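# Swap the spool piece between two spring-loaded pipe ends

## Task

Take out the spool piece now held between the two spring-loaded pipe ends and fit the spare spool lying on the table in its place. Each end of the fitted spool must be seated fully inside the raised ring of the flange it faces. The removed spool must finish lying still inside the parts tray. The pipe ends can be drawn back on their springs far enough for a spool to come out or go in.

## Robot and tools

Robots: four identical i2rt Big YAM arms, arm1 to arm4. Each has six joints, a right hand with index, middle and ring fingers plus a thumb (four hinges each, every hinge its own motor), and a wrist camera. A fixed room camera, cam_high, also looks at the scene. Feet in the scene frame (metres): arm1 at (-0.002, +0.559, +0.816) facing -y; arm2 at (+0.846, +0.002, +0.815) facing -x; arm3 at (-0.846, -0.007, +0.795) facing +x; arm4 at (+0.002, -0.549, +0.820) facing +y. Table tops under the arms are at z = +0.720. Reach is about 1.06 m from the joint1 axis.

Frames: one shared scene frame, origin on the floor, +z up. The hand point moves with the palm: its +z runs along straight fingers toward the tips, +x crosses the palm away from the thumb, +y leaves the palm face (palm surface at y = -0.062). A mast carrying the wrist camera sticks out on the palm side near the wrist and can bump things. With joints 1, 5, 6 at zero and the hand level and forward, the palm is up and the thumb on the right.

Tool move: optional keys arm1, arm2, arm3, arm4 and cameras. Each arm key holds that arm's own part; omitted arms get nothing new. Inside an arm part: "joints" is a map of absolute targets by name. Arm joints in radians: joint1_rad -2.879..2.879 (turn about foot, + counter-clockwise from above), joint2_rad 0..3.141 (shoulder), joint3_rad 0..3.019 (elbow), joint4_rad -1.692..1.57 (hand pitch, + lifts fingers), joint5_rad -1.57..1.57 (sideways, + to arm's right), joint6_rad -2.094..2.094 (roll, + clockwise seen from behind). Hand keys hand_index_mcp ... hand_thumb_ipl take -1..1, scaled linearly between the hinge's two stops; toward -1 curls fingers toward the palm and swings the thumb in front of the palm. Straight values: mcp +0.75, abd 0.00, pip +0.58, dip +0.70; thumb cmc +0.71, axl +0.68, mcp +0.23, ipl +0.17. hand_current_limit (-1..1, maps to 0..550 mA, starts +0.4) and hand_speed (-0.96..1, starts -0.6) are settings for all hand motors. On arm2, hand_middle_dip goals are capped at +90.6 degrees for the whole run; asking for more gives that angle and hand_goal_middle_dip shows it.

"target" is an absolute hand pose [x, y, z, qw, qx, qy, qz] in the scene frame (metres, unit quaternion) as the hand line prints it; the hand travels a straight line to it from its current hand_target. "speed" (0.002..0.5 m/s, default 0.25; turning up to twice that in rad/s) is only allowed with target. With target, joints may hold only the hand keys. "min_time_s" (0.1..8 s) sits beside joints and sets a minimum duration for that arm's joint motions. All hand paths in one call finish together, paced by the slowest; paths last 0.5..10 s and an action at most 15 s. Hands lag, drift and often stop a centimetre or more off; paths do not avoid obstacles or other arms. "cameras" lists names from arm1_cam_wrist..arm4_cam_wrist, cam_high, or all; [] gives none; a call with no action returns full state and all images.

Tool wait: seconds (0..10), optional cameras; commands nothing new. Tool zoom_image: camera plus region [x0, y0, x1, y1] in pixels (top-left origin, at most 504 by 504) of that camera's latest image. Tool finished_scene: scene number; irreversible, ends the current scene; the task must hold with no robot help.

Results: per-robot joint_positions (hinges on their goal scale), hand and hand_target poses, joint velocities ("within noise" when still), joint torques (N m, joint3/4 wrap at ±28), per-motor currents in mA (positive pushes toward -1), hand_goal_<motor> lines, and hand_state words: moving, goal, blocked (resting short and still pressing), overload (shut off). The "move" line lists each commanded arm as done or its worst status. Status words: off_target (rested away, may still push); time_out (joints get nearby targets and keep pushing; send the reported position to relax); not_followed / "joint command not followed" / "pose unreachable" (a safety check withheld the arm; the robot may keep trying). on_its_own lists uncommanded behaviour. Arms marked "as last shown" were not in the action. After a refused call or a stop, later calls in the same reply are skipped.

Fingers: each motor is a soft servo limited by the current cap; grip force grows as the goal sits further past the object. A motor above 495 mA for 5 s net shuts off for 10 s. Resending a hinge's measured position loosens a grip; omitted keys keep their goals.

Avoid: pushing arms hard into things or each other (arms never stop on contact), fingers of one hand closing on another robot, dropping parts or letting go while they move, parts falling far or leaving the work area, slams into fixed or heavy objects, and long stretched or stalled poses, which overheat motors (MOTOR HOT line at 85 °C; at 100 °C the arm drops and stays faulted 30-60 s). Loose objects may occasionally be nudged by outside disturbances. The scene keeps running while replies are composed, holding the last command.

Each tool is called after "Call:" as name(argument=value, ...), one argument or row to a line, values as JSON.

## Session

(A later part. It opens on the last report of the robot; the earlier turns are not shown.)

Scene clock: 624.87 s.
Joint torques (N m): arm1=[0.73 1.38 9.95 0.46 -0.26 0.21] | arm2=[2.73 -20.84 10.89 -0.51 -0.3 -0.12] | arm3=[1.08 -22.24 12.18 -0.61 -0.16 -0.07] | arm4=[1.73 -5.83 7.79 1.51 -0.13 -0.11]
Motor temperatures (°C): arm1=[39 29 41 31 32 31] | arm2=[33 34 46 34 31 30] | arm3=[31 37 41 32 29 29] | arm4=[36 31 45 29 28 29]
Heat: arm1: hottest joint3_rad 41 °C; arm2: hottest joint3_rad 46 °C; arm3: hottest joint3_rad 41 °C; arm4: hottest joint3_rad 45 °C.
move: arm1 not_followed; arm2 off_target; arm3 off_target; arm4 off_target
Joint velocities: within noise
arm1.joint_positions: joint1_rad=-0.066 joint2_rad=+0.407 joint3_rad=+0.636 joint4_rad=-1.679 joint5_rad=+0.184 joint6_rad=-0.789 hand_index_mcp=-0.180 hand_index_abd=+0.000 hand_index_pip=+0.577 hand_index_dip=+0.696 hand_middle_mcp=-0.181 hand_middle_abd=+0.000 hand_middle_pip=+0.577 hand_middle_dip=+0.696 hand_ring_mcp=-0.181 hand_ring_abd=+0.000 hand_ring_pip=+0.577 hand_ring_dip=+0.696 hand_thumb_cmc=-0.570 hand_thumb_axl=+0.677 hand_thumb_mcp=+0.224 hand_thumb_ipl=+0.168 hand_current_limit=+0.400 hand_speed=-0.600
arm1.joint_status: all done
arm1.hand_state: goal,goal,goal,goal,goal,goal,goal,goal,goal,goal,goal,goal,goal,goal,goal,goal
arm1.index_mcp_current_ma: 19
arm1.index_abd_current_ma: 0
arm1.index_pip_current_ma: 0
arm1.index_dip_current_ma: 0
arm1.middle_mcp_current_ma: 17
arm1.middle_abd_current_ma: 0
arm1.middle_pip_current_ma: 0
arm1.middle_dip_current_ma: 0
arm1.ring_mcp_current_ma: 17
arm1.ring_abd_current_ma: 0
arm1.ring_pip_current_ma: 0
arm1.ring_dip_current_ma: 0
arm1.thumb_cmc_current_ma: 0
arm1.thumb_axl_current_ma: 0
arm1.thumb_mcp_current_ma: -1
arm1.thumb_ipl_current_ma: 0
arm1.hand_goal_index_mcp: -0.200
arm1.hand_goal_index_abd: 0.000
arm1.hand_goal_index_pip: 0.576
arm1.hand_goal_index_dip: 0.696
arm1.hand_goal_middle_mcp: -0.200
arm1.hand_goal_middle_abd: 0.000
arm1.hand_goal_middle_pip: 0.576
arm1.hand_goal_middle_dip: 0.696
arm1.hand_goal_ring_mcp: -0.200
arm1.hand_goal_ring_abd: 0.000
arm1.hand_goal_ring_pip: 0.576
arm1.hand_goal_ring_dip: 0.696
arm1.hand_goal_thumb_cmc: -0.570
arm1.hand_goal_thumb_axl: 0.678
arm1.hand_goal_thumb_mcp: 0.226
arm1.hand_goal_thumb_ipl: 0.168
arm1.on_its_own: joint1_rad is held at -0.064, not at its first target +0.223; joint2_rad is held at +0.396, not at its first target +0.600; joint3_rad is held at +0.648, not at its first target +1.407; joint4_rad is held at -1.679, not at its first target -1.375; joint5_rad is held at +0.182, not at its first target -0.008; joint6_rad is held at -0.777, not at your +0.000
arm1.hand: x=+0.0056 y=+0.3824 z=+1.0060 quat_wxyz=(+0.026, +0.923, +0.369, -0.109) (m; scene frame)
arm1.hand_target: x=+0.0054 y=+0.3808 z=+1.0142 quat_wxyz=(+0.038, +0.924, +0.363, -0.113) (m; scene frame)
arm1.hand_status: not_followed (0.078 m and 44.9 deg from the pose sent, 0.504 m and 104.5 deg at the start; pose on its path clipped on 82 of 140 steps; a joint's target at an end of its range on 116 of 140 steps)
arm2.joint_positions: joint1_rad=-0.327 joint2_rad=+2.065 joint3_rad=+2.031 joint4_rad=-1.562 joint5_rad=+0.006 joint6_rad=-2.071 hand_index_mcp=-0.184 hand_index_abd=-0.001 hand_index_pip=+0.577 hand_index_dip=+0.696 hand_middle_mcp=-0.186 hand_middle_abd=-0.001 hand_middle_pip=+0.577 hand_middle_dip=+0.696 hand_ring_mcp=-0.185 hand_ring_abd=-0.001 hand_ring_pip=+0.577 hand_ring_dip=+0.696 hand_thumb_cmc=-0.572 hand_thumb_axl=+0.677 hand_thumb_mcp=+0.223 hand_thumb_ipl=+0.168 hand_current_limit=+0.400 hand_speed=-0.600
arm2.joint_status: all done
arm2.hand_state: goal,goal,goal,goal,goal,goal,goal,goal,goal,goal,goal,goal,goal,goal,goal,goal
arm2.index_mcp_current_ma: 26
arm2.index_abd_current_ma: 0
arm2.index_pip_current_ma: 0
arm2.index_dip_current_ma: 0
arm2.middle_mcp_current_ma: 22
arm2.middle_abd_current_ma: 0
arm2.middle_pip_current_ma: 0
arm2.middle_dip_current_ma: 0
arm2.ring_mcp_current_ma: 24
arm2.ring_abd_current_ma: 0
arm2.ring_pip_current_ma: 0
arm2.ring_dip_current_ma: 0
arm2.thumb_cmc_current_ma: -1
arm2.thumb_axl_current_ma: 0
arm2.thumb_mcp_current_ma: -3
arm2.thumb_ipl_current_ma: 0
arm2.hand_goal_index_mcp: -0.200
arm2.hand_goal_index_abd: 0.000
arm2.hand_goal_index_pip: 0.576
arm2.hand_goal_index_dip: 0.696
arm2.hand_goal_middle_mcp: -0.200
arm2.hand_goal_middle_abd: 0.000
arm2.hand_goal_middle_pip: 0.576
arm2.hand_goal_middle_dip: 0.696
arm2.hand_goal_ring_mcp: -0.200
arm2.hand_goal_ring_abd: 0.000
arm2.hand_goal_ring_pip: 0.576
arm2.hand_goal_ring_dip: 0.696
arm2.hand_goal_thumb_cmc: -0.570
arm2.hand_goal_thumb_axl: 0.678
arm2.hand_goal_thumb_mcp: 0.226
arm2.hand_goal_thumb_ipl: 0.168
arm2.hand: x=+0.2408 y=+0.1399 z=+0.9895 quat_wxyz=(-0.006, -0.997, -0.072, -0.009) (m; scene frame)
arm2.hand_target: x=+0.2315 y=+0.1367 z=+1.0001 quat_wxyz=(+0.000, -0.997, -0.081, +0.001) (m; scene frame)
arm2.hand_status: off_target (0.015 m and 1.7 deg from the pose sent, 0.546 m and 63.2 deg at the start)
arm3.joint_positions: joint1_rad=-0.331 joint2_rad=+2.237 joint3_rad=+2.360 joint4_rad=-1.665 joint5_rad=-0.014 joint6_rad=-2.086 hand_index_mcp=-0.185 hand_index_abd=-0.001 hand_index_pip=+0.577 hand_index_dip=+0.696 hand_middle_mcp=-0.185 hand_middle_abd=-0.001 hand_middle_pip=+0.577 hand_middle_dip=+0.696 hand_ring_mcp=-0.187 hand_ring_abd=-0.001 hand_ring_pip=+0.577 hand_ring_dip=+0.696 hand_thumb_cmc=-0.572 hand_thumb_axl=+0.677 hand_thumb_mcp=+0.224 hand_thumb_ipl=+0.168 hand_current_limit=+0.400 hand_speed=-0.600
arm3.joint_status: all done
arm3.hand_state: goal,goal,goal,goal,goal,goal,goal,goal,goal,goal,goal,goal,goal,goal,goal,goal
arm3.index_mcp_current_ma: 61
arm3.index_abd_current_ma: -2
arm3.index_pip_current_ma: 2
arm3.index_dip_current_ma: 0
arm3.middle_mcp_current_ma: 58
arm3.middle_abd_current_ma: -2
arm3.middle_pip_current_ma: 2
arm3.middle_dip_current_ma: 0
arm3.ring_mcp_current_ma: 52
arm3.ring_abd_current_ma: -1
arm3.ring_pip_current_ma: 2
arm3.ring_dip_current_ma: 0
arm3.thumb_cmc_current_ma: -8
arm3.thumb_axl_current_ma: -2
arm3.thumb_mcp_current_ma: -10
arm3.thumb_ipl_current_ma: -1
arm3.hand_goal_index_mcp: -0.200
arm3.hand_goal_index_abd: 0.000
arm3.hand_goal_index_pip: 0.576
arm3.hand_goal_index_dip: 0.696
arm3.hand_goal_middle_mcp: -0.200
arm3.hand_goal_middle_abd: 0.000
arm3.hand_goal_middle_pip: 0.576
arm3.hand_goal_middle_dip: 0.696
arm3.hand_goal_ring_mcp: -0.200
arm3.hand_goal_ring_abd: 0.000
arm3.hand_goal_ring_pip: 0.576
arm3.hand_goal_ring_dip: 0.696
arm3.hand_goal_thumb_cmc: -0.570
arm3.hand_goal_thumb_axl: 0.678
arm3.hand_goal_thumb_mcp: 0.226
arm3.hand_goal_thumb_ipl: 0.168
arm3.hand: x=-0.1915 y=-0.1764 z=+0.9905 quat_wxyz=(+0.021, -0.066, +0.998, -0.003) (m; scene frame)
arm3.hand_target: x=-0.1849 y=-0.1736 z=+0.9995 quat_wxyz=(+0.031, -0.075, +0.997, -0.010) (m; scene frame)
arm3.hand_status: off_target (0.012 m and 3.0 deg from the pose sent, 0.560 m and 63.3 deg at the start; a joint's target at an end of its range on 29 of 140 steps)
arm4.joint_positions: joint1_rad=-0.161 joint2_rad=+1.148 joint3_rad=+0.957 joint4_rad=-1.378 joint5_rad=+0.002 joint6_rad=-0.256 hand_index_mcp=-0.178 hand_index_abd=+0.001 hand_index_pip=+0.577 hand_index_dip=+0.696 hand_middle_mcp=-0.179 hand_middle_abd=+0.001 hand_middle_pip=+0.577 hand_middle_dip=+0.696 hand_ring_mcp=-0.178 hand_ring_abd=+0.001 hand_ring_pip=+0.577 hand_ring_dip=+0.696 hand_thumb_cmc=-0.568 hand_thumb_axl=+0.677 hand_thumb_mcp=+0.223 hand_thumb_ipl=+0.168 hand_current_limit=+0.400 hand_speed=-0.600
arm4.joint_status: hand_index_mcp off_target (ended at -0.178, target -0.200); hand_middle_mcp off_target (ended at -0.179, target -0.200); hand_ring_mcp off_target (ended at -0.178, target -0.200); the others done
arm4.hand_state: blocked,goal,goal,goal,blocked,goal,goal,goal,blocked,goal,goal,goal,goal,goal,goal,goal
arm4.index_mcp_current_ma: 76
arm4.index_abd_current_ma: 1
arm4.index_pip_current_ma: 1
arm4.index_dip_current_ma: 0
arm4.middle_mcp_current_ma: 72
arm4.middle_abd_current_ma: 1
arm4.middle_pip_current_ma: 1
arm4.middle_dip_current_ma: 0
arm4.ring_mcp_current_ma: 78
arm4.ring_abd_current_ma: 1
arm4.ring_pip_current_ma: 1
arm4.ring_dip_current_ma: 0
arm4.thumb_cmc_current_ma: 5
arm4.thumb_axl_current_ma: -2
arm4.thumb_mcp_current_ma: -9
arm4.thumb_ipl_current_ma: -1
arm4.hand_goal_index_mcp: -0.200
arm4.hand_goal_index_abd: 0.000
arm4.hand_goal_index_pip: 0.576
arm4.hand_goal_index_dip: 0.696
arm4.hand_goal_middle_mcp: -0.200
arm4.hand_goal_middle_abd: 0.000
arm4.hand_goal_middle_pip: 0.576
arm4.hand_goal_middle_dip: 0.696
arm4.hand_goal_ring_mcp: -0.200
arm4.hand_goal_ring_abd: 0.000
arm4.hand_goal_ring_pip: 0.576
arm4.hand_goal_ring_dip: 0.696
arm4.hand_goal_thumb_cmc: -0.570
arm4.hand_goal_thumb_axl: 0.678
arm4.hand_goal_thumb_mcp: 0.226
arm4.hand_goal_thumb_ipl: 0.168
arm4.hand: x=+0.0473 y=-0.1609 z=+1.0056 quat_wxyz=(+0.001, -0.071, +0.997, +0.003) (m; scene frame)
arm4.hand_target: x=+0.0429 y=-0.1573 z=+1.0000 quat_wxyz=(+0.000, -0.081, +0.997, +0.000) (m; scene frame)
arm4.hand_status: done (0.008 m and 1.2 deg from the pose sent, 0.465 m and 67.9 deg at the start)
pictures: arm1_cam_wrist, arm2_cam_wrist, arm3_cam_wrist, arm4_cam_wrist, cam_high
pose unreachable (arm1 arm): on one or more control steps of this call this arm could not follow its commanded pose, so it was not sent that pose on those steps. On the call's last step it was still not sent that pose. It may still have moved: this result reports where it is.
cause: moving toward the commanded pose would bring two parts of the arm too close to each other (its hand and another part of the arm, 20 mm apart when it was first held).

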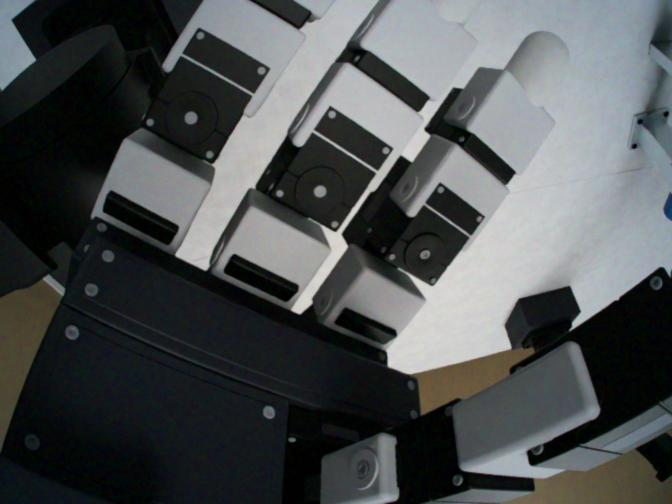

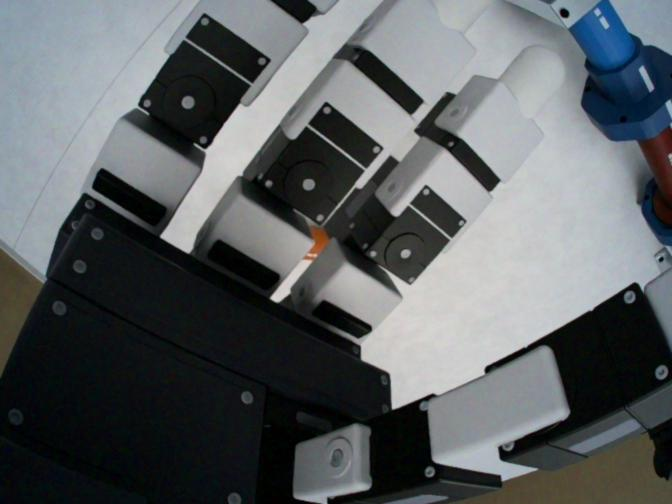

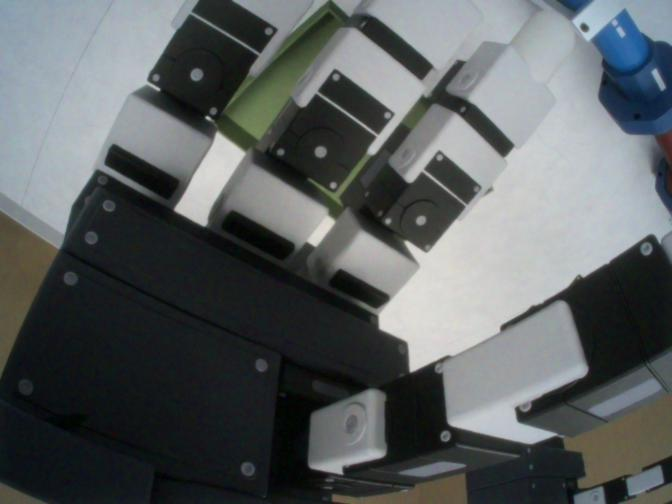

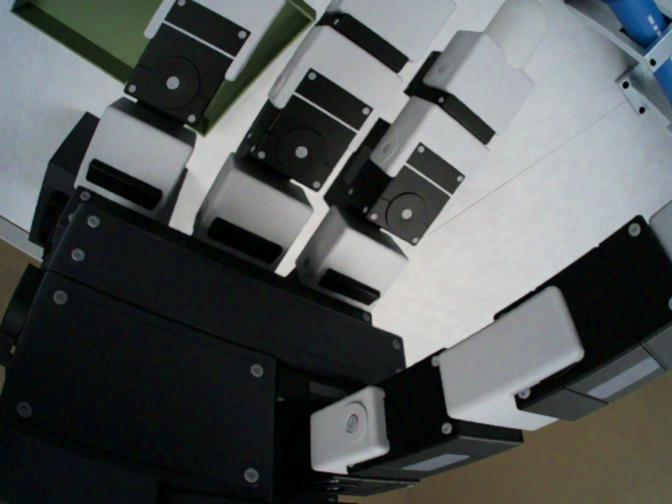

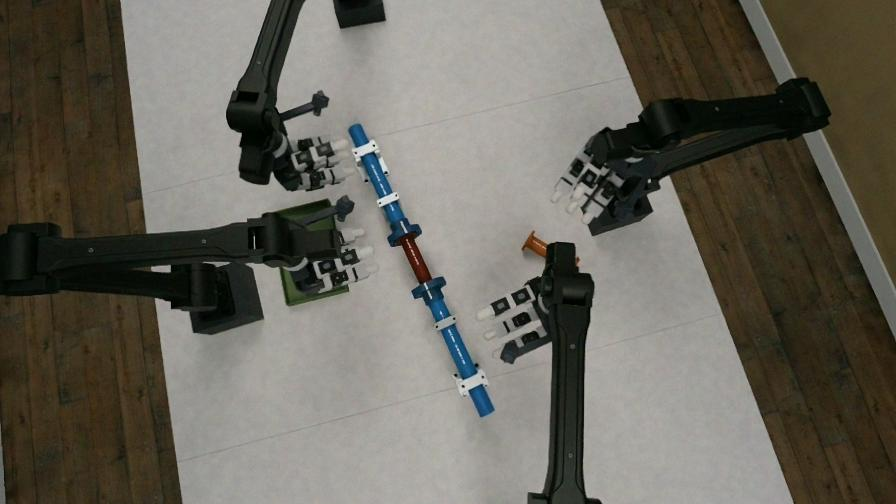

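Call:
move(
  arm2={"target": [0.42, 0.12, 1.05, 0, 0.9967, 0.0811, 0]},
  cameras=[],
)

Call:
move(
  arm1={"joints": {"joint1_rad": 0.44, "joint2_rad": 1.9, "joint3_rad": 1.3, "joint4_rad": -1.5, "joint5_rad": 0, "joint6_rad": 0}, "min_time_s": 3},
  cameras=["arm1_cam_wrist", "cam_high"],
)

Scene clock: 703.53 s.
Joint torques (N m): arm1=[0.67 1.38 9.88 0.39 -0.27 0.22] | arm2=[1.38 -14.68 7.31 0.27 -0.24 -0.08] | arm3=[1.08 -22.36 12.16 -0.61 -0.16 -0.06] | arm4=[1.73 -5.95 7.8 1.51 -0.14 -0.11]
Motor temperatures (°C): arm1=[39 29 42 31 32 31] | arm2=[33 37 49 33 31 30] | arm3=[31 40 41 32 29 29] | arm4=[36 32 41 29 28 29]
Heat: arm1: hottest joint3_rad 42 °C; arm2: hottest joint3_rad 49 °C; arm3: hottest joint3_rad 41 °C; arm4: hottest joint3_rad 41 °C.
move: arm2 off_target
Joint velocities: within noise
arm1, arm3, arm4: as last shown
arm1.on_its_own: joint1_rad is held at -0.064, not at its first target +0.223; joint2_rad is held at +0.396, not at its first target +0.600; joint3_rad is held at +0.648, not at its first target +1.407; joint4_rad is held at -1.679, not at its first target -1.375; joint5_rad is held at +0.182, not at its first target -0.008; joint6_rad is held at -0.777, not at your +0.000
arm2.joint_positions: joint1_rad=-0.399 joint2_rad=+1.555 joint3_rad=+1.468 joint4_rad=-1.511 joint5_rad=+0.044 joint6_rad=-2.077 hand_index_mcp=-0.184 hand_index_abd=-0.001 hand_index_pip=+0.577 hand_index_dip=+0.696 hand_middle_mcp=-0.186 hand_middle_abd=-0.001 hand_middle_pip=+0.577 hand_middle_dip=+0.696 hand_ring_mcp=-0.185 hand_ring_abd=-0.001 hand_ring_pip=+0.577 hand_ring_dip=+0.696 hand_thumb_cmc=-0.571 hand_thumb_axl=+0.677 hand_thumb_mcp=+0.223 hand_thumb_ipl=+0.168 hand_current_limit=+0.400 hand_speed=-0.600
arm2.joint_status: not commanded
arm2.hand_state: goal,goal,goal,goal,goal,goal,goal,goal,goal,goal,goal,goal,goal,goal,goal,goal
arm2.index_mcp_current_ma: 26
arm2.index_abd_current_ma: 0
arm2.index_pip_current_ma: 0
arm2.index_dip_current_ma: 0
arm2.middle_mcp_current_ma: 22
arm2.middle_abd_current_ma: 0
arm2.middle_pip_current_ma: 0
arm2.middle_dip_current_ma: 0
arm2.ring_mcp_current_ma: 23
arm2.ring_abd_current_ma: 0
arm2.ring_pip_current_ma: 0
arm2.ring_dip_current_ma: 0
arm2.thumb_cmc_current_ma: -1
arm2.thumb_axl_current_ma: 0
arm2.thumb_mcp_current_ma: -3
arm2.thumb_ipl_current_ma: 0
arm2.hand_goal_index_mcp: -0.200
arm2.hand_goal_index_abd: 0.000
arm2.hand_goal_index_pip: 0.576
arm2.hand_goal_index_dip: 0.696
arm2.hand_goal_middle_mcp: -0.200
arm2.hand_goal_middle_abd: 0.000
arm2.hand_goal_middle_pip: 0.576
arm2.hand_goal_middle_dip: 0.696
arm2.hand_goal_ring_mcp: -0.200
arm2.hand_goal_ring_abd: 0.000
arm2.hand_goal_ring_pip: 0.576
arm2.hand_goal_ring_dip: 0.696
arm2.hand_goal_thumb_cmc: -0.570
arm2.hand_goal_thumb_axl: 0.678
arm2.hand_goal_thumb_mcp: 0.226
arm2.hand_goal_thumb_ipl: 0.168
arm2.hand: x=+0.4189 y=+0.1152 z=+1.0439 quat_wxyz=(+0.010, -0.999, -0.039, -0.019) (m; scene frame)
arm2.hand_target: x=+0.4198 y=+0.1193 z=+1.0501 quat_wxyz=(+0.016, -0.999, -0.037, -0.010) (m; scene frame)
arm2.hand_status: off_target (0.008 m and 5.4 deg from the pose sent, 0.190 m and 1.7 deg at the start; a joint's target at an end of its range on 47 of 49 steps)
pictures: none
No camera images: "cameras" was empty.

Scene clock: 707.23 s.
Joint torques (N m): arm1=[0.79 -14.86 9.5 -0.81 -0.19 0.13] | arm2=[1.26 -14.74 7.36 0.23 -0.26 -0.1] | arm3=[1.08 -22.3 12.16 -0.59 -0.16 -0.06] | arm4=[1.79 -5.95 7.82 1.51 -0.15 -0.1]
Motor temperatures (°C): arm1=[39 29 42 31 32 31] | arm2=[33 37 48 33 31 30] | arm3=[31 40 41 32 29 29] | arm4=[36 32 41 29 28 29]
Heat: arm1: hottest joint3_rad 42 °C; arm2: hottest joint3_rad 48 °C; arm3: hottest joint3_rad 41 °C; arm4: hottest joint3_rad 41 °C.
move: arm1 done
Joint velocities: within noise
arm1.joint_positions: joint1_rad=+0.435 joint2_rad=+1.892 joint3_rad=+1.261 joint4_rad=-1.507 joint5_rad=+0.002 joint6_rad=-0.012 hand_index_mcp=-0.187 hand_index_abd=+0.000 hand_index_pip=+0.577 hand_index_dip=+0.696 hand_middle_mcp=-0.187 hand_middle_abd=+0.000 hand_middle_pip=+0.577 hand_middle_dip=+0.696 hand_ring_mcp=-0.188 hand_ring_abd=+0.000 hand_ring_pip=+0.577 hand_ring_dip=+0.696 hand_thumb_cmc=-0.570 hand_thumb_axl=+0.677 hand_thumb_mcp=+0.224 hand_thumb_ipl=+0.168 hand_current_limit=+0.400 hand_speed=-0.600
arm1.joint_status: all done
arm1.hand_state: goal,goal,goal,goal,goal,goal,goal,goal,goal,goal,goal,goal,goal,goal,goal,goal
arm1.index_mcp_current_ma: 10
arm1.index_abd_current_ma: 0
arm1.index_pip_current_ma: 0
arm1.index_dip_current_ma: 0
arm1.middle_mcp_current_ma: 9
arm1.middle_abd_current_ma: 0
arm1.middle_pip_current_ma: 0
arm1.middle_dip_current_ma: 0
arm1.ring_mcp_current_ma: 8
arm1.ring_abd_current_ma: 0
arm1.ring_pip_current_ma: 0
arm1.ring_dip_current_ma: 0
arm1.thumb_cmc_current_ma: 0
arm1.thumb_axl_current_ma: 0
arm1.thumb_mcp_current_ma: -1
arm1.thumb_ipl_current_ma: 0
arm1.hand_goal_index_mcp: -0.200
arm1.hand_goal_index_abd: 0.000
arm1.hand_goal_index_pip: 0.576
arm1.hand_goal_index_dip: 0.696
arm1.hand_goal_middle_mcp: -0.200
arm1.hand_goal_middle_abd: 0.000
arm1.hand_goal_middle_pip: 0.576
arm1.hand_goal_middle_dip: 0.696
arm1.hand_goal_ring_mcp: -0.200
arm1.hand_goal_ring_abd: 0.000
arm1.hand_goal_ring_pip: 0.576
arm1.hand_goal_ring_dip: 0.696
arm1.hand_goal_thumb_cmc: -0.570
arm1.hand_goal_thumb_axl: 0.678
arm1.hand_goal_thumb_mcp: 0.226
arm1.hand_goal_thumb_ipl: 0.168
arm1.hand: x=+0.1886 y=+0.1470 z=+0.8107 quat_wxyz=(-0.265, +0.932, +0.236, -0.067) (m; scene frame)
arm1.hand_target: x=+0.1994 y=+0.1310 z=+0.8168 quat_wxyz=(-0.247, +0.938, +0.234, -0.064) (m; scene frame)
arm1.hand_status: not commanded
arm2, arm3, arm4: as last shown
pictures: arm1_cam_wrist, cam_high

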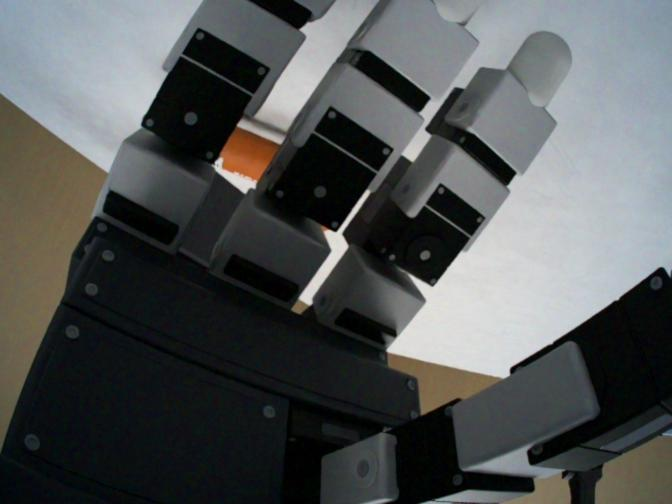

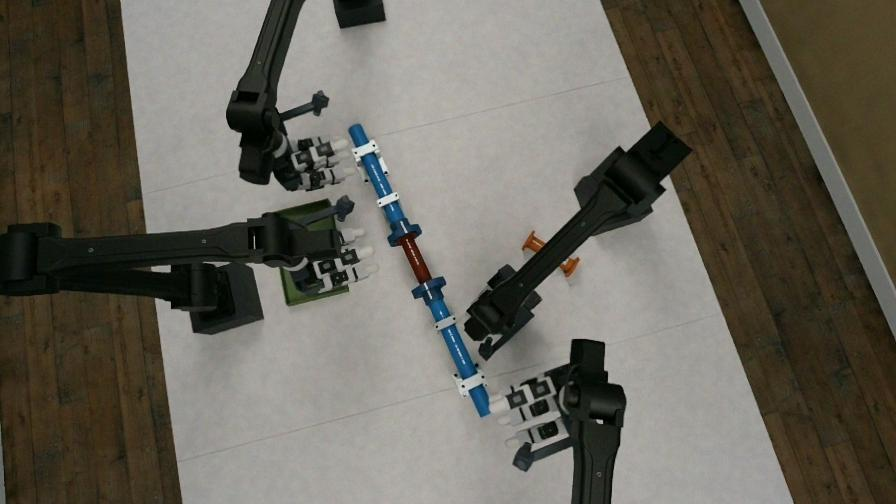

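Call:
move(
  arm1={"target": [-0.0145, 0.4175, 0.86, 0.431, -0.828, -0.318, 0.165]},
  cameras=["arm1_cam_wrist", "cam_high"],
)

Scene clock: 760.40 s.
Joint torques (N m): arm1=[1.2 -4.84 7.39 -1.46 -0.09 0.11] | arm2=[1.38 -14.62 7.35 0.25 -0.24 -0.09] | arm3=[1.08 -22.3 12.18 -0.61 -0.16 -0.07] | arm4=[1.73 -5.89 7.8 1.52 -0.14 -0.1]
Motor temperatures (°C): arm1=[39 32 40 30 32 31] | arm2=[33 37 44 33 31 30] | arm3=[31 41 42 32 29 29] | arm4=[35 32 41 29 28 29]
Heat: arm1: hottest joint3_rad 40 °C; arm2: hottest joint3_rad 44 °C; arm3: hottest joint3_rad 42 °C; arm4: hottest joint3_rad 41 °C.
move: arm1 not_followed
Joint velocities: within noise
arm1.joint_positions: joint1_rad=+0.329 joint2_rad=+1.428 joint3_rad=+0.629 joint4_rad=-1.670 joint5_rad=+0.261 joint6_rad=-0.181 hand_index_mcp=-0.201 hand_index_abd=+0.000 hand_index_pip=+0.575 hand_index_dip=+0.694 hand_middle_mcp=-0.195 hand_middle_abd=+0.000 hand_middle_pip=+0.577 hand_middle_dip=+0.696 hand_ring_mcp=-0.195 hand_ring_abd=+0.000 hand_ring_pip=+0.577 hand_ring_dip=+0.696 hand_thumb_cmc=-0.570 hand_thumb_axl=+0.677 hand_thumb_mcp=+0.224 hand_thumb_ipl=+0.168 hand_current_limit=+0.400 hand_speed=-0.600
arm1.joint_status: not commanded
arm1.hand_state: goal,goal,goal,goal,goal,goal,goal,goal,goal,goal,goal,goal,goal,goal,goal,goal
arm1.index_mcp_current_ma: 0
arm1.index_abd_current_ma: 0
arm1.index_pip_current_ma: 0
arm1.index_dip_current_ma: 0
arm1.middle_mcp_current_ma: 2
arm1.middle_abd_current_ma: 0
arm1.middle_pip_current_ma: 0
arm1.middle_dip_current_ma: 0
arm1.ring_mcp_current_ma: 2
arm1.ring_abd_current_ma: 0
arm1.ring_pip_current_ma: 0
arm1.ring_dip_current_ma: 0
arm1.thumb_cmc_current_ma: 0
arm1.thumb_axl_current_ma: 0
arm1.thumb_mcp_current_ma: -1
arm1.thumb_ipl_current_ma: 0
arm1.hand_goal_index_mcp: -0.200
arm1.hand_goal_index_abd: 0.000
arm1.hand_goal_index_pip: 0.576
arm1.hand_goal_index_dip: 0.696
arm1.hand_goal_middle_mcp: -0.200
arm1.hand_goal_middle_abd: 0.000
arm1.hand_goal_middle_pip: 0.576
arm1.hand_goal_middle_dip: 0.696
arm1.hand_goal_ring_mcp: -0.200
arm1.hand_goal_ring_abd: 0.000
arm1.hand_goal_ring_pip: 0.576
arm1.hand_goal_ring_dip: 0.696
arm1.hand_goal_thumb_cmc: -0.570
arm1.hand_goal_thumb_axl: 0.678
arm1.hand_goal_thumb_mcp: 0.226
arm1.hand_goal_thumb_ipl: 0.168
arm1.on_its_own: joint1_rad is held at +0.338, not at your +0.440; joint2_rad is held at +1.444, not at your +1.900; joint3_rad is held at +0.661, not at your +1.300; joint4_rad is held at -1.664, not at your -1.500; joint5_rad is held at +0.258, not at your +0.000; joint6_rad is held at -0.174, not at your +0.000
arm1.hand: x=+0.0115 y=+0.3831 z=+0.8416 quat_wxyz=(-0.411, +0.846, +0.301, -0.161) (m; scene frame)
arm1.hand_target: x=+0.0187 y=+0.3690 z=+0.8429 quat_wxyz=(-0.400, +0.850, +0.301, -0.162) (m; scene frame)
arm1.hand_status: not_followed (0.047 m and 3.7 deg from the pose sent, 0.342 m and 26.9 deg at the start; a joint's target at an end of its range on 26 of 66 steps)
arm2, arm3, arm4: as last shown
pictures: arm1_cam_wrist, cam_high
pose unreachable (arm1 arm): on one or more control steps of this call this arm could not follow its commanded pose, so it was not sent that pose on those steps. On the call's last step it was still not sent that pose. It may still have moved: this result reports where it is.
cause: moving toward the commanded pose would bring two parts of the arm too close to each other (its hand and another part of the arm, 36 mm apart when it was first held).

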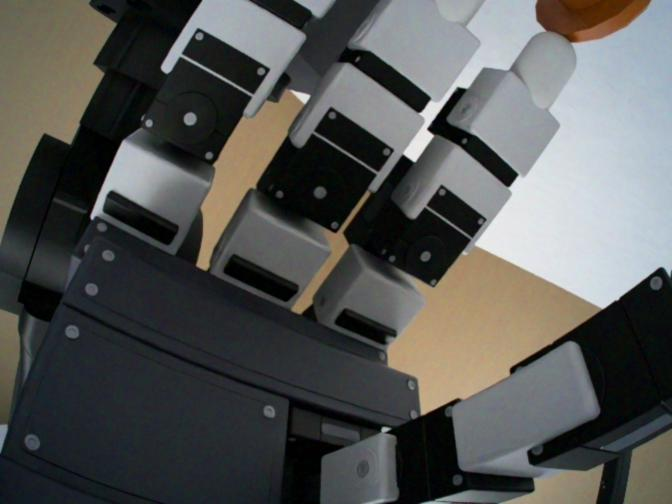

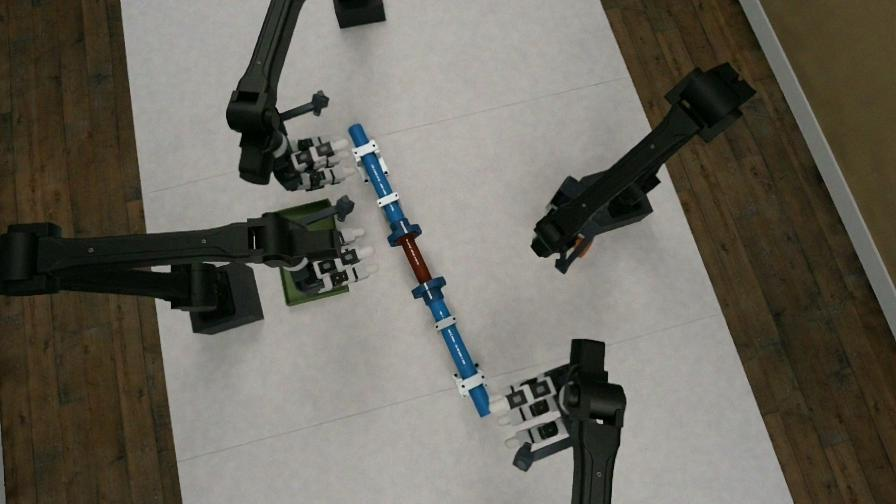

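Call:
move(
  arm1={"target": [0.032, 0.366, 0.83, 0.431, -0.828, -0.318, 0.165], "speed": 0.15},
  cameras=["arm1_cam_wrist", "cam_high"],
)

Scene clock: 784.00 s.
Joint torques (N m): arm1=[1.08 -4.78 5.78 -1.02 -0.41 -0.3] | arm2=[1.38 -14.86 7.32 0.25 -0.23 -0.11] | arm3=[1.08 -22.24 12.16 -0.59 -0.15 -0.07] | arm4=[1.73 -5.95 7.79 1.51 -0.14 -0.1]
Motor temperatures (°C): arm1=[39 31 40 30 32 31] | arm2=[33 37 43 33 31 30] | arm3=[31 42 43 32 29 29] | arm4=[35 32 41 29 28 29]
Heat: arm1: hottest joint3_rad 40 °C; arm2: hottest joint3_rad 43 °C; arm3: hottest joint3_rad 43 °C; arm4: hottest joint3_rad 41 °C.
move: arm1 off_target
Joint velocities: within noise
arm1.joint_positions: joint1_rad=+0.370 joint2_rad=+1.516 joint3_rad=+0.684 joint4_rad=-1.688 joint5_rad=+0.255 joint6_rad=-0.146 hand_index_mcp=-0.263 hand_index_abd=-0.005 hand_index_pip=+0.535 hand_index_dip=+0.675 hand_middle_mcp=-0.197 hand_middle_abd=+0.000 hand_middle_pip=+0.577 hand_middle_dip=+0.696 hand_ring_mcp=-0.197 hand_ring_abd=+0.000 hand_ring_pip=+0.577 hand_ring_dip=+0.696 hand_thumb_cmc=-0.570 hand_thumb_axl=+0.677 hand_thumb_mcp=+0.224 hand_thumb_ipl=+0.168 hand_current_limit=+0.400 hand_speed=-0.600
arm1.joint_status: not commanded
arm1.hand_state: blocked,goal,blocked,blocked,goal,goal,goal,goal,goal,goal,goal,goal,goal,goal,goal,goal
arm1.index_mcp_current_ma: -120
arm1.index_abd_current_ma: -1
arm1.index_pip_current_ma: -55
arm1.index_dip_current_ma: -19
arm1.middle_mcp_current_ma: 1
arm1.middle_abd_current_ma: 0
arm1.middle_pip_current_ma: 0
arm1.middle_dip_current_ma: 0
arm1.ring_mcp_current_ma: 1
arm1.ring_abd_current_ma: 0
arm1.ring_pip_current_ma: 0
arm1.ring_dip_current_ma: 0
arm1.thumb_cmc_current_ma: 0
arm1.thumb_axl_current_ma: 0
arm1.thumb_mcp_current_ma: -1
arm1.thumb_ipl_current_ma: 0
arm1.hand_goal_index_mcp: -0.200
arm1.hand_goal_index_abd: 0.000
arm1.hand_goal_index_pip: 0.576
arm1.hand_goal_index_dip: 0.696
arm1.hand_goal_middle_mcp: -0.200
arm1.hand_goal_middle_abd: 0.000
arm1.hand_goal_middle_pip: 0.576
arm1.hand_goal_middle_dip: 0.696
arm1.hand_goal_ring_mcp: -0.200
arm1.hand_goal_ring_abd: 0.000
arm1.hand_goal_ring_pip: 0.576
arm1.hand_goal_ring_dip: 0.696
arm1.hand_goal_thumb_cmc: -0.570
arm1.hand_goal_thumb_axl: 0.678
arm1.hand_goal_thumb_mcp: 0.226
arm1.hand_goal_thumb_ipl: 0.168
arm1.hand: x=+0.0226 y=+0.3704 z=+0.8380 quat_wxyz=(-0.427, +0.834, +0.301, -0.175) (m; scene frame)
arm1.hand_target: x=+0.0317 y=+0.3662 z=+0.8304 quat_wxyz=(-0.431, +0.828, +0.318, -0.165) (m; scene frame)
arm1.hand_status: off_target (0.013 m and 2.4 deg from the pose sent, 0.029 m and 3.7 deg at the start)
arm2, arm3, arm4: as last shown
pictures: arm1_cam_wrist, cam_high

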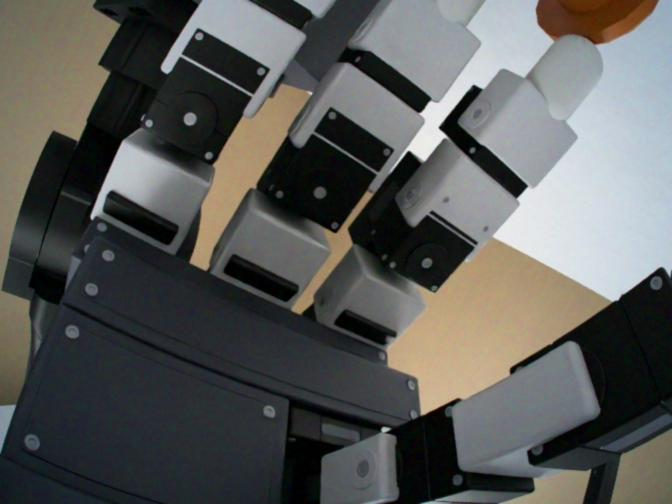

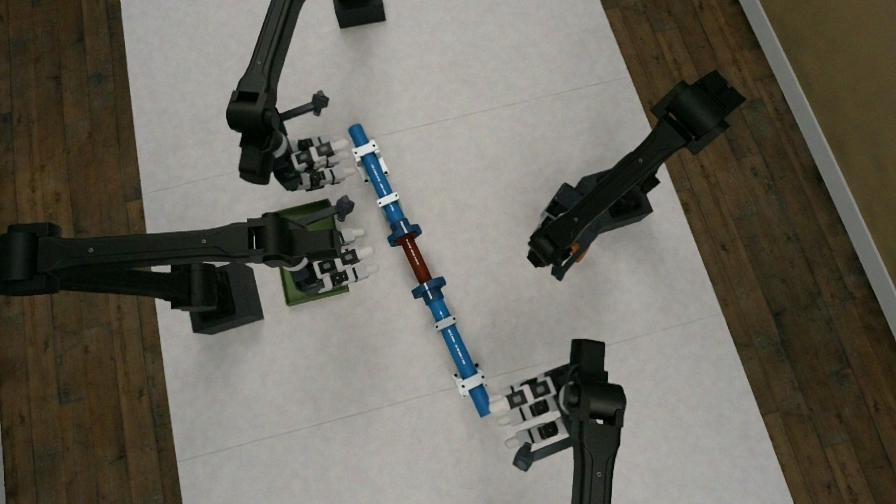

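Call:
zoom_image(
  camera="arm1_cam_wrist",
  region=[420, 0, 672, 190],
)

Call:
zoom_image(
  camera="cam_high",
  region=[500, 160, 700, 300],
)

Scaled by 2.000 from the camera's 672x504 image, which has a finer 960x720 frame.

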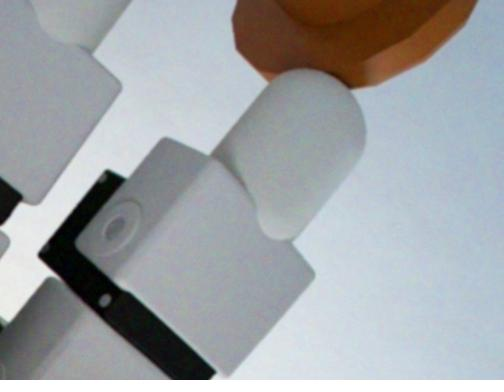

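Scaled by 2.520 from the camera's 896x504 image, which has a finer 1280x720 frame.

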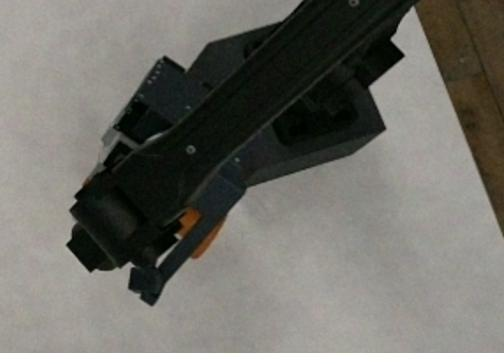

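Call:
move(
  arm1={"joints": {"joint2_rad": 1.2, "joint3_rad": 1.1, "hand_index_mcp": 0.754, "hand_middle_mcp": 0.754, "hand_ring_mcp": 0.754, "hand_index_abd": 0.22, "hand_middle_abd": -0.22, "hand_ring_abd": -0.22}},
  cameras=[],
)

Call:
move(
  arm1={"joints": {"joint1_rad": 0.583, "joint2_rad": 0.9, "joint3_rad": 0.785, "joint4_rad": -1.459, "joint5_rad": 0, "joint6_rad": 1.47}},
  cameras=["arm1_cam_wrist", "cam_high"],
)

Scene clock: 993.00 s.
Joint torques (N m): arm1=[1.08 -6.01 11.3 -0.38 0.18 -0.07] | arm2=[1.26 -14.51 7.38 0.31 -0.25 -0.09] | arm3=[1.08 -22.3 12.15 -0.61 -0.16 -0.07] | arm4=[1.85 -5.89 7.82 1.52 -0.14 -0.1]
Motor temperatures (°C): arm1=[38 29 37 30 32 31] | arm2=[32 37 43 32 31 30] | arm3=[30 43 45 31 29 29] | arm4=[35 32 42 28 28 29]
Heat: arm1: hottest joint1_rad 38 °C; arm2: hottest joint3_rad 43 °C; arm3: hottest joint3_rad 45 °C; arm4: hottest joint3_rad 42 °C.
move: arm1 done
Joint velocities: within noise
arm1.joint_positions: joint1_rad=+0.375 joint2_rad=+1.188 joint3_rad=+1.064 joint4_rad=-1.672 joint5_rad=+0.243 joint6_rad=-0.169 hand_index_mcp=+0.744 hand_index_abd=+0.215 hand_index_pip=+0.573 hand_index_dip=+0.693 hand_middle_mcp=+0.745 hand_middle_abd=-0.217 hand_middle_pip=+0.577 hand_middle_dip=+0.696 hand_ring_mcp=+0.745 hand_ring_abd=-0.216 hand_ring_pip=+0.577 hand_ring_dip=+0.696 hand_thumb_cmc=-0.570 hand_thumb_axl=+0.677 hand_thumb_mcp=+0.224 hand_thumb_ipl=+0.168 hand_current_limit=+0.400 hand_speed=-0.600
arm1.joint_status: all done
arm1.hand_state: goal,goal,goal,goal,goal,goal,goal,goal,goal,goal,goal,goal,goal,goal,goal,goal
arm1.index_mcp_current_ma: -6
arm1.index_abd_current_ma: -2
arm1.index_pip_current_ma: -1
arm1.index_dip_current_ma: -1
arm1.middle_mcp_current_ma: -5
arm1.middle_abd_current_ma: 1
arm1.middle_pip_current_ma: 0
arm1.middle_dip_current_ma: 0
arm1.ring_mcp_current_ma: -5
arm1.ring_abd_current_ma: 1
arm1.ring_pip_current_ma: 0
arm1.ring_dip_current_ma: 0
arm1.thumb_cmc_current_ma: 0
arm1.thumb_axl_current_ma: 0
arm1.thumb_mcp_current_ma: -1
arm1.thumb_ipl_current_ma: 0
arm1.hand_goal_index_mcp: 0.754
arm1.hand_goal_index_abd: 0.220
arm1.hand_goal_index_pip: 0.576
arm1.hand_goal_index_dip: 0.696
arm1.hand_goal_middle_mcp: 0.754
arm1.hand_goal_middle_abd: -0.220
arm1.hand_goal_middle_pip: 0.576
arm1.hand_goal_middle_dip: 0.696
arm1.hand_goal_ring_mcp: 0.754
arm1.hand_goal_ring_abd: -0.220
arm1.hand_goal_ring_pip: 0.576
arm1.hand_goal_ring_dip: 0.696
arm1.hand_goal_thumb_cmc: -0.570
arm1.hand_goal_thumb_axl: 0.678
arm1.hand_goal_thumb_mcp: 0.226
arm1.hand_goal_thumb_ipl: 0.168
arm1.hand: x=+0.0974 y=+0.2183 z=+1.0265 quat_wxyz=(-0.089, +0.940, +0.301, -0.135) (m; scene frame)
arm1.hand_target: x=+0.1052 y=+0.2080 z=+1.0377 quat_wxyz=(-0.076, +0.939, +0.308, -0.134) (m; scene frame)
arm1.hand_status: not commanded
arm2, arm3, arm4: as last shown
pictures: none
No camera images: "cameras" was empty.

Scene clock: 994.77 s.
Joint torques (N m): arm1=[0.73 -3.31 7.94 0.32 -0.09 0.12] | arm2=[1.2 -14.56 7.42 0.28 -0.24 -0.09] | arm3=[1.08 -22.36 12.18 -0.59 -0.15 -0.07] | arm4=[1.79 -5.95 7.82 1.51 -0.15 -0.11]
Motor temperatures (°C): arm1=[38 29 37 30 32 31] | arm2=[32 37 43 32 31 30] | arm3=[30 43 45 31 29 29] | arm4=[35 32 42 28 28 29]
Heat: arm1: hottest joint1_rad 38 °C; arm2: hottest joint3_rad 43 °C; arm3: hottest joint3_rad 45 °C; arm4: hottest joint3_rad 42 °C.
move: arm1 done
Joint velocities: within noise
arm1.joint_positions: joint1_rad=+0.575 joint2_rad=+0.903 joint3_rad=+0.792 joint4_rad=-1.469 joint5_rad=+0.003 joint6_rad=+1.458 hand_index_mcp=+0.751 hand_index_abd=+0.216 hand_index_pip=+0.573 hand_index_dip=+0.693 hand_middle_mcp=+0.751 hand_middle_abd=-0.218 hand_middle_pip=+0.577 hand_middle_dip=+0.696 hand_ring_mcp=+0.751 hand_ring_abd=-0.217 hand_ring_pip=+0.577 hand_ring_dip=+0.696 hand_thumb_cmc=-0.570 hand_thumb_axl=+0.677 hand_thumb_mcp=+0.224 hand_thumb_ipl=+0.168 hand_current_limit=+0.400 hand_speed=-0.600
arm1.joint_status: all done
arm1.hand_state: goal,goal,goal,goal,goal,goal,goal,goal,goal,goal,goal,goal,goal,goal,goal,goal
arm1.index_mcp_current_ma: -1
arm1.index_abd_current_ma: -1
arm1.index_pip_current_ma: -1
arm1.index_dip_current_ma: -1
arm1.middle_mcp_current_ma: -1
arm1.middle_abd_current_ma: 0
arm1.middle_pip_current_ma: 0
arm1.middle_dip_current_ma: 0
arm1.ring_mcp_current_ma: -1
arm1.ring_abd_current_ma: 1
arm1.ring_pip_current_ma: 0
arm1.ring_dip_current_ma: 0
arm1.thumb_cmc_current_ma: 0
arm1.thumb_axl_current_ma: 0
arm1.thumb_mcp_current_ma: -1
arm1.thumb_ipl_current_ma: 0
arm1.hand_goal_index_mcp: 0.754
arm1.hand_goal_index_abd: 0.220
arm1.hand_goal_index_pip: 0.576
arm1.hand_goal_index_dip: 0.696
arm1.hand_goal_middle_mcp: 0.754
arm1.hand_goal_middle_abd: -0.220
arm1.hand_goal_middle_pip: 0.576
arm1.hand_goal_middle_dip: 0.696
arm1.hand_goal_ring_mcp: 0.754
arm1.hand_goal_ring_abd: -0.220
arm1.hand_goal_ring_pip: 0.576
arm1.hand_goal_ring_dip: 0.696
arm1.hand_goal_thumb_cmc: -0.570
arm1.hand_goal_thumb_axl: 0.678
arm1.hand_goal_thumb_mcp: 0.226
arm1.hand_goal_thumb_ipl: 0.168
arm1.hand: x=+0.0456 y=+0.3435 z=+0.9993 quat_wxyz=(+0.005, +0.914, -0.405, -0.001) (m; scene frame)
arm1.hand_target: x=+0.0475 y=+0.3448 z=+0.9969 quat_wxyz=(+0.005, +0.914, -0.406, +0.002) (m; scene frame)
arm1.hand_status: not commanded
arm2, arm3, arm4: as last shown
pictures: arm1_cam_wrist, cam_high

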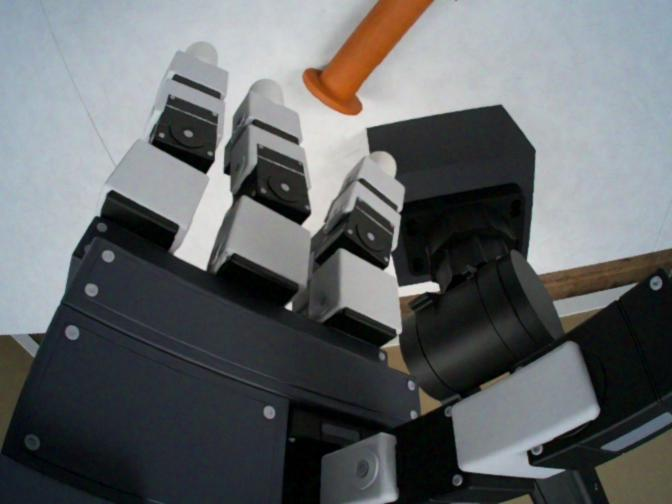

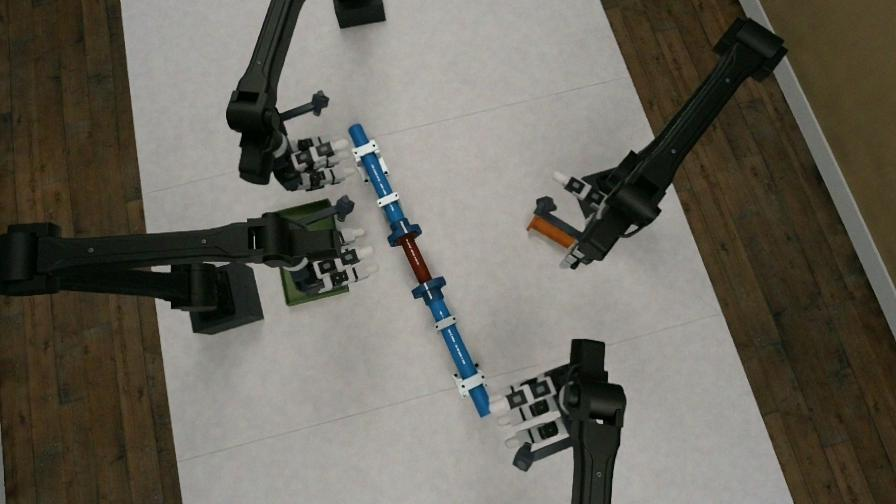

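Call:
move(
  arm1={"target": [0.010, 0.336, 0.93, 0.0, 0.914, -0.405, 0.0], "speed": 0.15},
  cameras=["arm1_cam_wrist", "cam_high"],
)

Scene clock: 1012.40 s.
Joint torques (N m): arm1=[-0.44 -2.02 7.72 0.31 -0.1 -0.12] | arm2=[1.32 -14.86 7.36 0.27 -0.25 -0.1] | arm3=[1.08 -22.3 12.18 -0.59 -0.16 -0.07] | arm4=[1.79 -5.83 7.82 1.54 -0.15 -0.11]
Motor temperatures (°C): arm1=[38 29 38 30 32 31] | arm2=[32 37 43 32 31 30] | arm3=[30 43 45 31 29 29] | arm4=[35 32 42 28 28 29]
Heat: arm1: hottest joint1_rad 38 °C; arm2: hottest joint3_rad 43 °C; arm3: hottest joint3_rad 45 °C; arm4: hottest joint3_rad 42 °C.
move: arm1 done
Joint velocities: within noise
arm1.joint_positions: joint1_rad=+0.419 joint2_rad=+0.903 joint3_rad=+0.620 joint4_rad=-1.296 joint5_rad=-0.002 joint6_rad=+1.304 hand_index_mcp=+0.751 hand_index_abd=+0.216 hand_index_pip=+0.573 hand_index_dip=+0.693 hand_middle_mcp=+0.751 hand_middle_abd=-0.218 hand_middle_pip=+0.577 hand_middle_dip=+0.696 hand_ring_mcp=+0.751 hand_ring_abd=-0.217 hand_ring_pip=+0.577 hand_ring_dip=+0.696 hand_thumb_cmc=-0.570 hand_thumb_axl=+0.677 hand_thumb_mcp=+0.224 hand_thumb_ipl=+0.168 hand_current_limit=+0.400 hand_speed=-0.600
arm1.joint_status: not commanded
arm1.hand_state: goal,goal,goal,goal,goal,goal,goal,goal,goal,goal,goal,goal,goal,goal,goal,goal
arm1.index_mcp_current_ma: -1
arm1.index_abd_current_ma: -1
arm1.index_pip_current_ma: -1
arm1.index_dip_current_ma: -1
arm1.middle_mcp_current_ma: -1
arm1.middle_abd_current_ma: 0
arm1.middle_pip_current_ma: 0
arm1.middle_dip_current_ma: 0
arm1.ring_mcp_current_ma: -1
arm1.ring_abd_current_ma: 1
arm1.ring_pip_current_ma: 0
arm1.ring_dip_current_ma: 0
arm1.thumb_cmc_current_ma: 0
arm1.thumb_axl_current_ma: 0
arm1.thumb_mcp_current_ma: -1
arm1.thumb_ipl_current_ma: 0
arm1.hand_goal_index_mcp: 0.754
arm1.hand_goal_index_abd: 0.220
arm1.hand_goal_index_pip: 0.576
arm1.hand_goal_index_dip: 0.696
arm1.hand_goal_middle_mcp: 0.754
arm1.hand_goal_middle_abd: -0.220
arm1.hand_goal_middle_pip: 0.576
arm1.hand_goal_middle_dip: 0.696
arm1.hand_goal_ring_mcp: 0.754
arm1.hand_goal_ring_abd: -0.220
arm1.hand_goal_ring_pip: 0.576
arm1.hand_goal_ring_dip: 0.696
arm1.hand_goal_thumb_cmc: -0.570
arm1.hand_goal_thumb_axl: 0.678
arm1.hand_goal_thumb_mcp: 0.226
arm1.hand_goal_thumb_ipl: 0.168
arm1.hand: x=+0.0116 y=+0.3370 z=+0.9343 quat_wxyz=(+0.002, +0.914, -0.406, +0.001) (m; scene frame)
arm1.hand_target: x=+0.0100 y=+0.3361 z=+0.9301 quat_wxyz=(+0.000, +0.914, -0.405, +0.000) (m; scene frame)
arm1.hand_status: done (0.005 m and 0.3 deg from the pose sent, 0.078 m and 0.6 deg at the start)
arm2, arm3, arm4: as last shown
pictures: arm1_cam_wrist, cam_high

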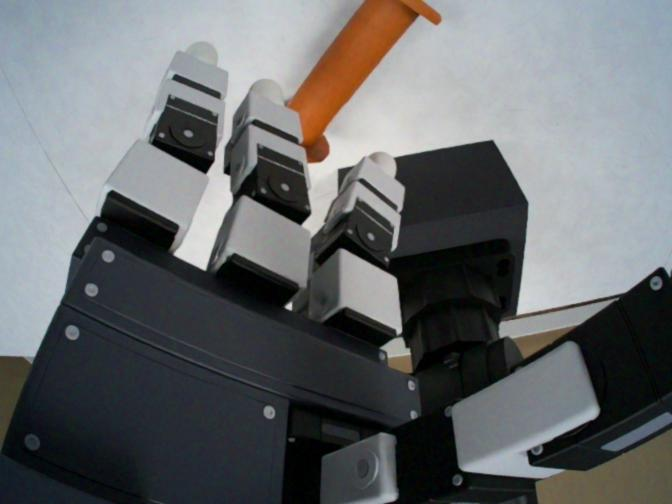

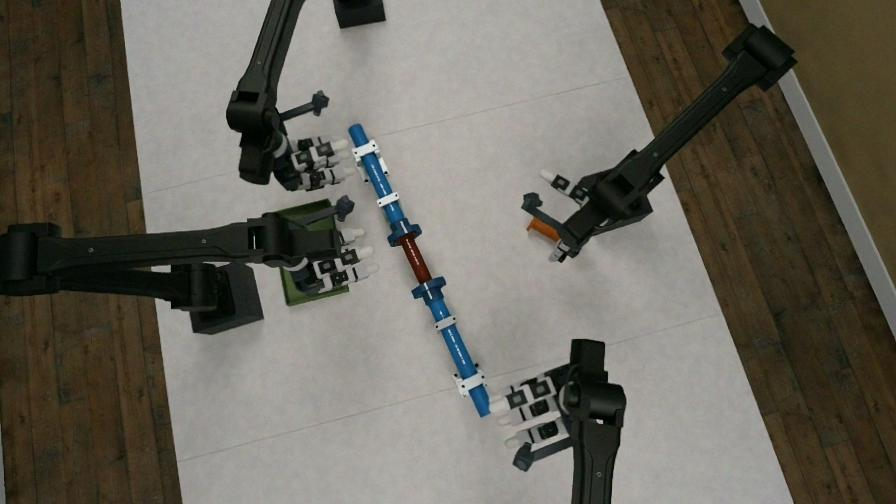

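Call:
zoom_image(
  camera="arm1_cam_wrist",
  region=[200, 0, 480, 210],
)

Scaled by 1.800 from the camera's 672x504 image, which has a finer 960x720 frame.

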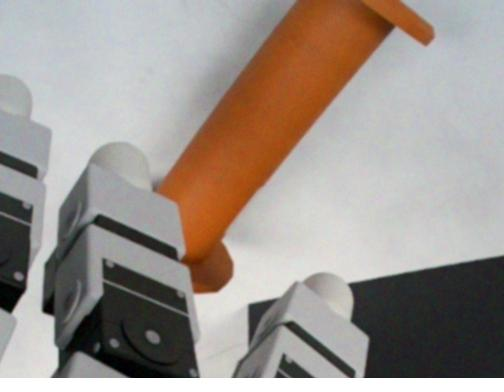

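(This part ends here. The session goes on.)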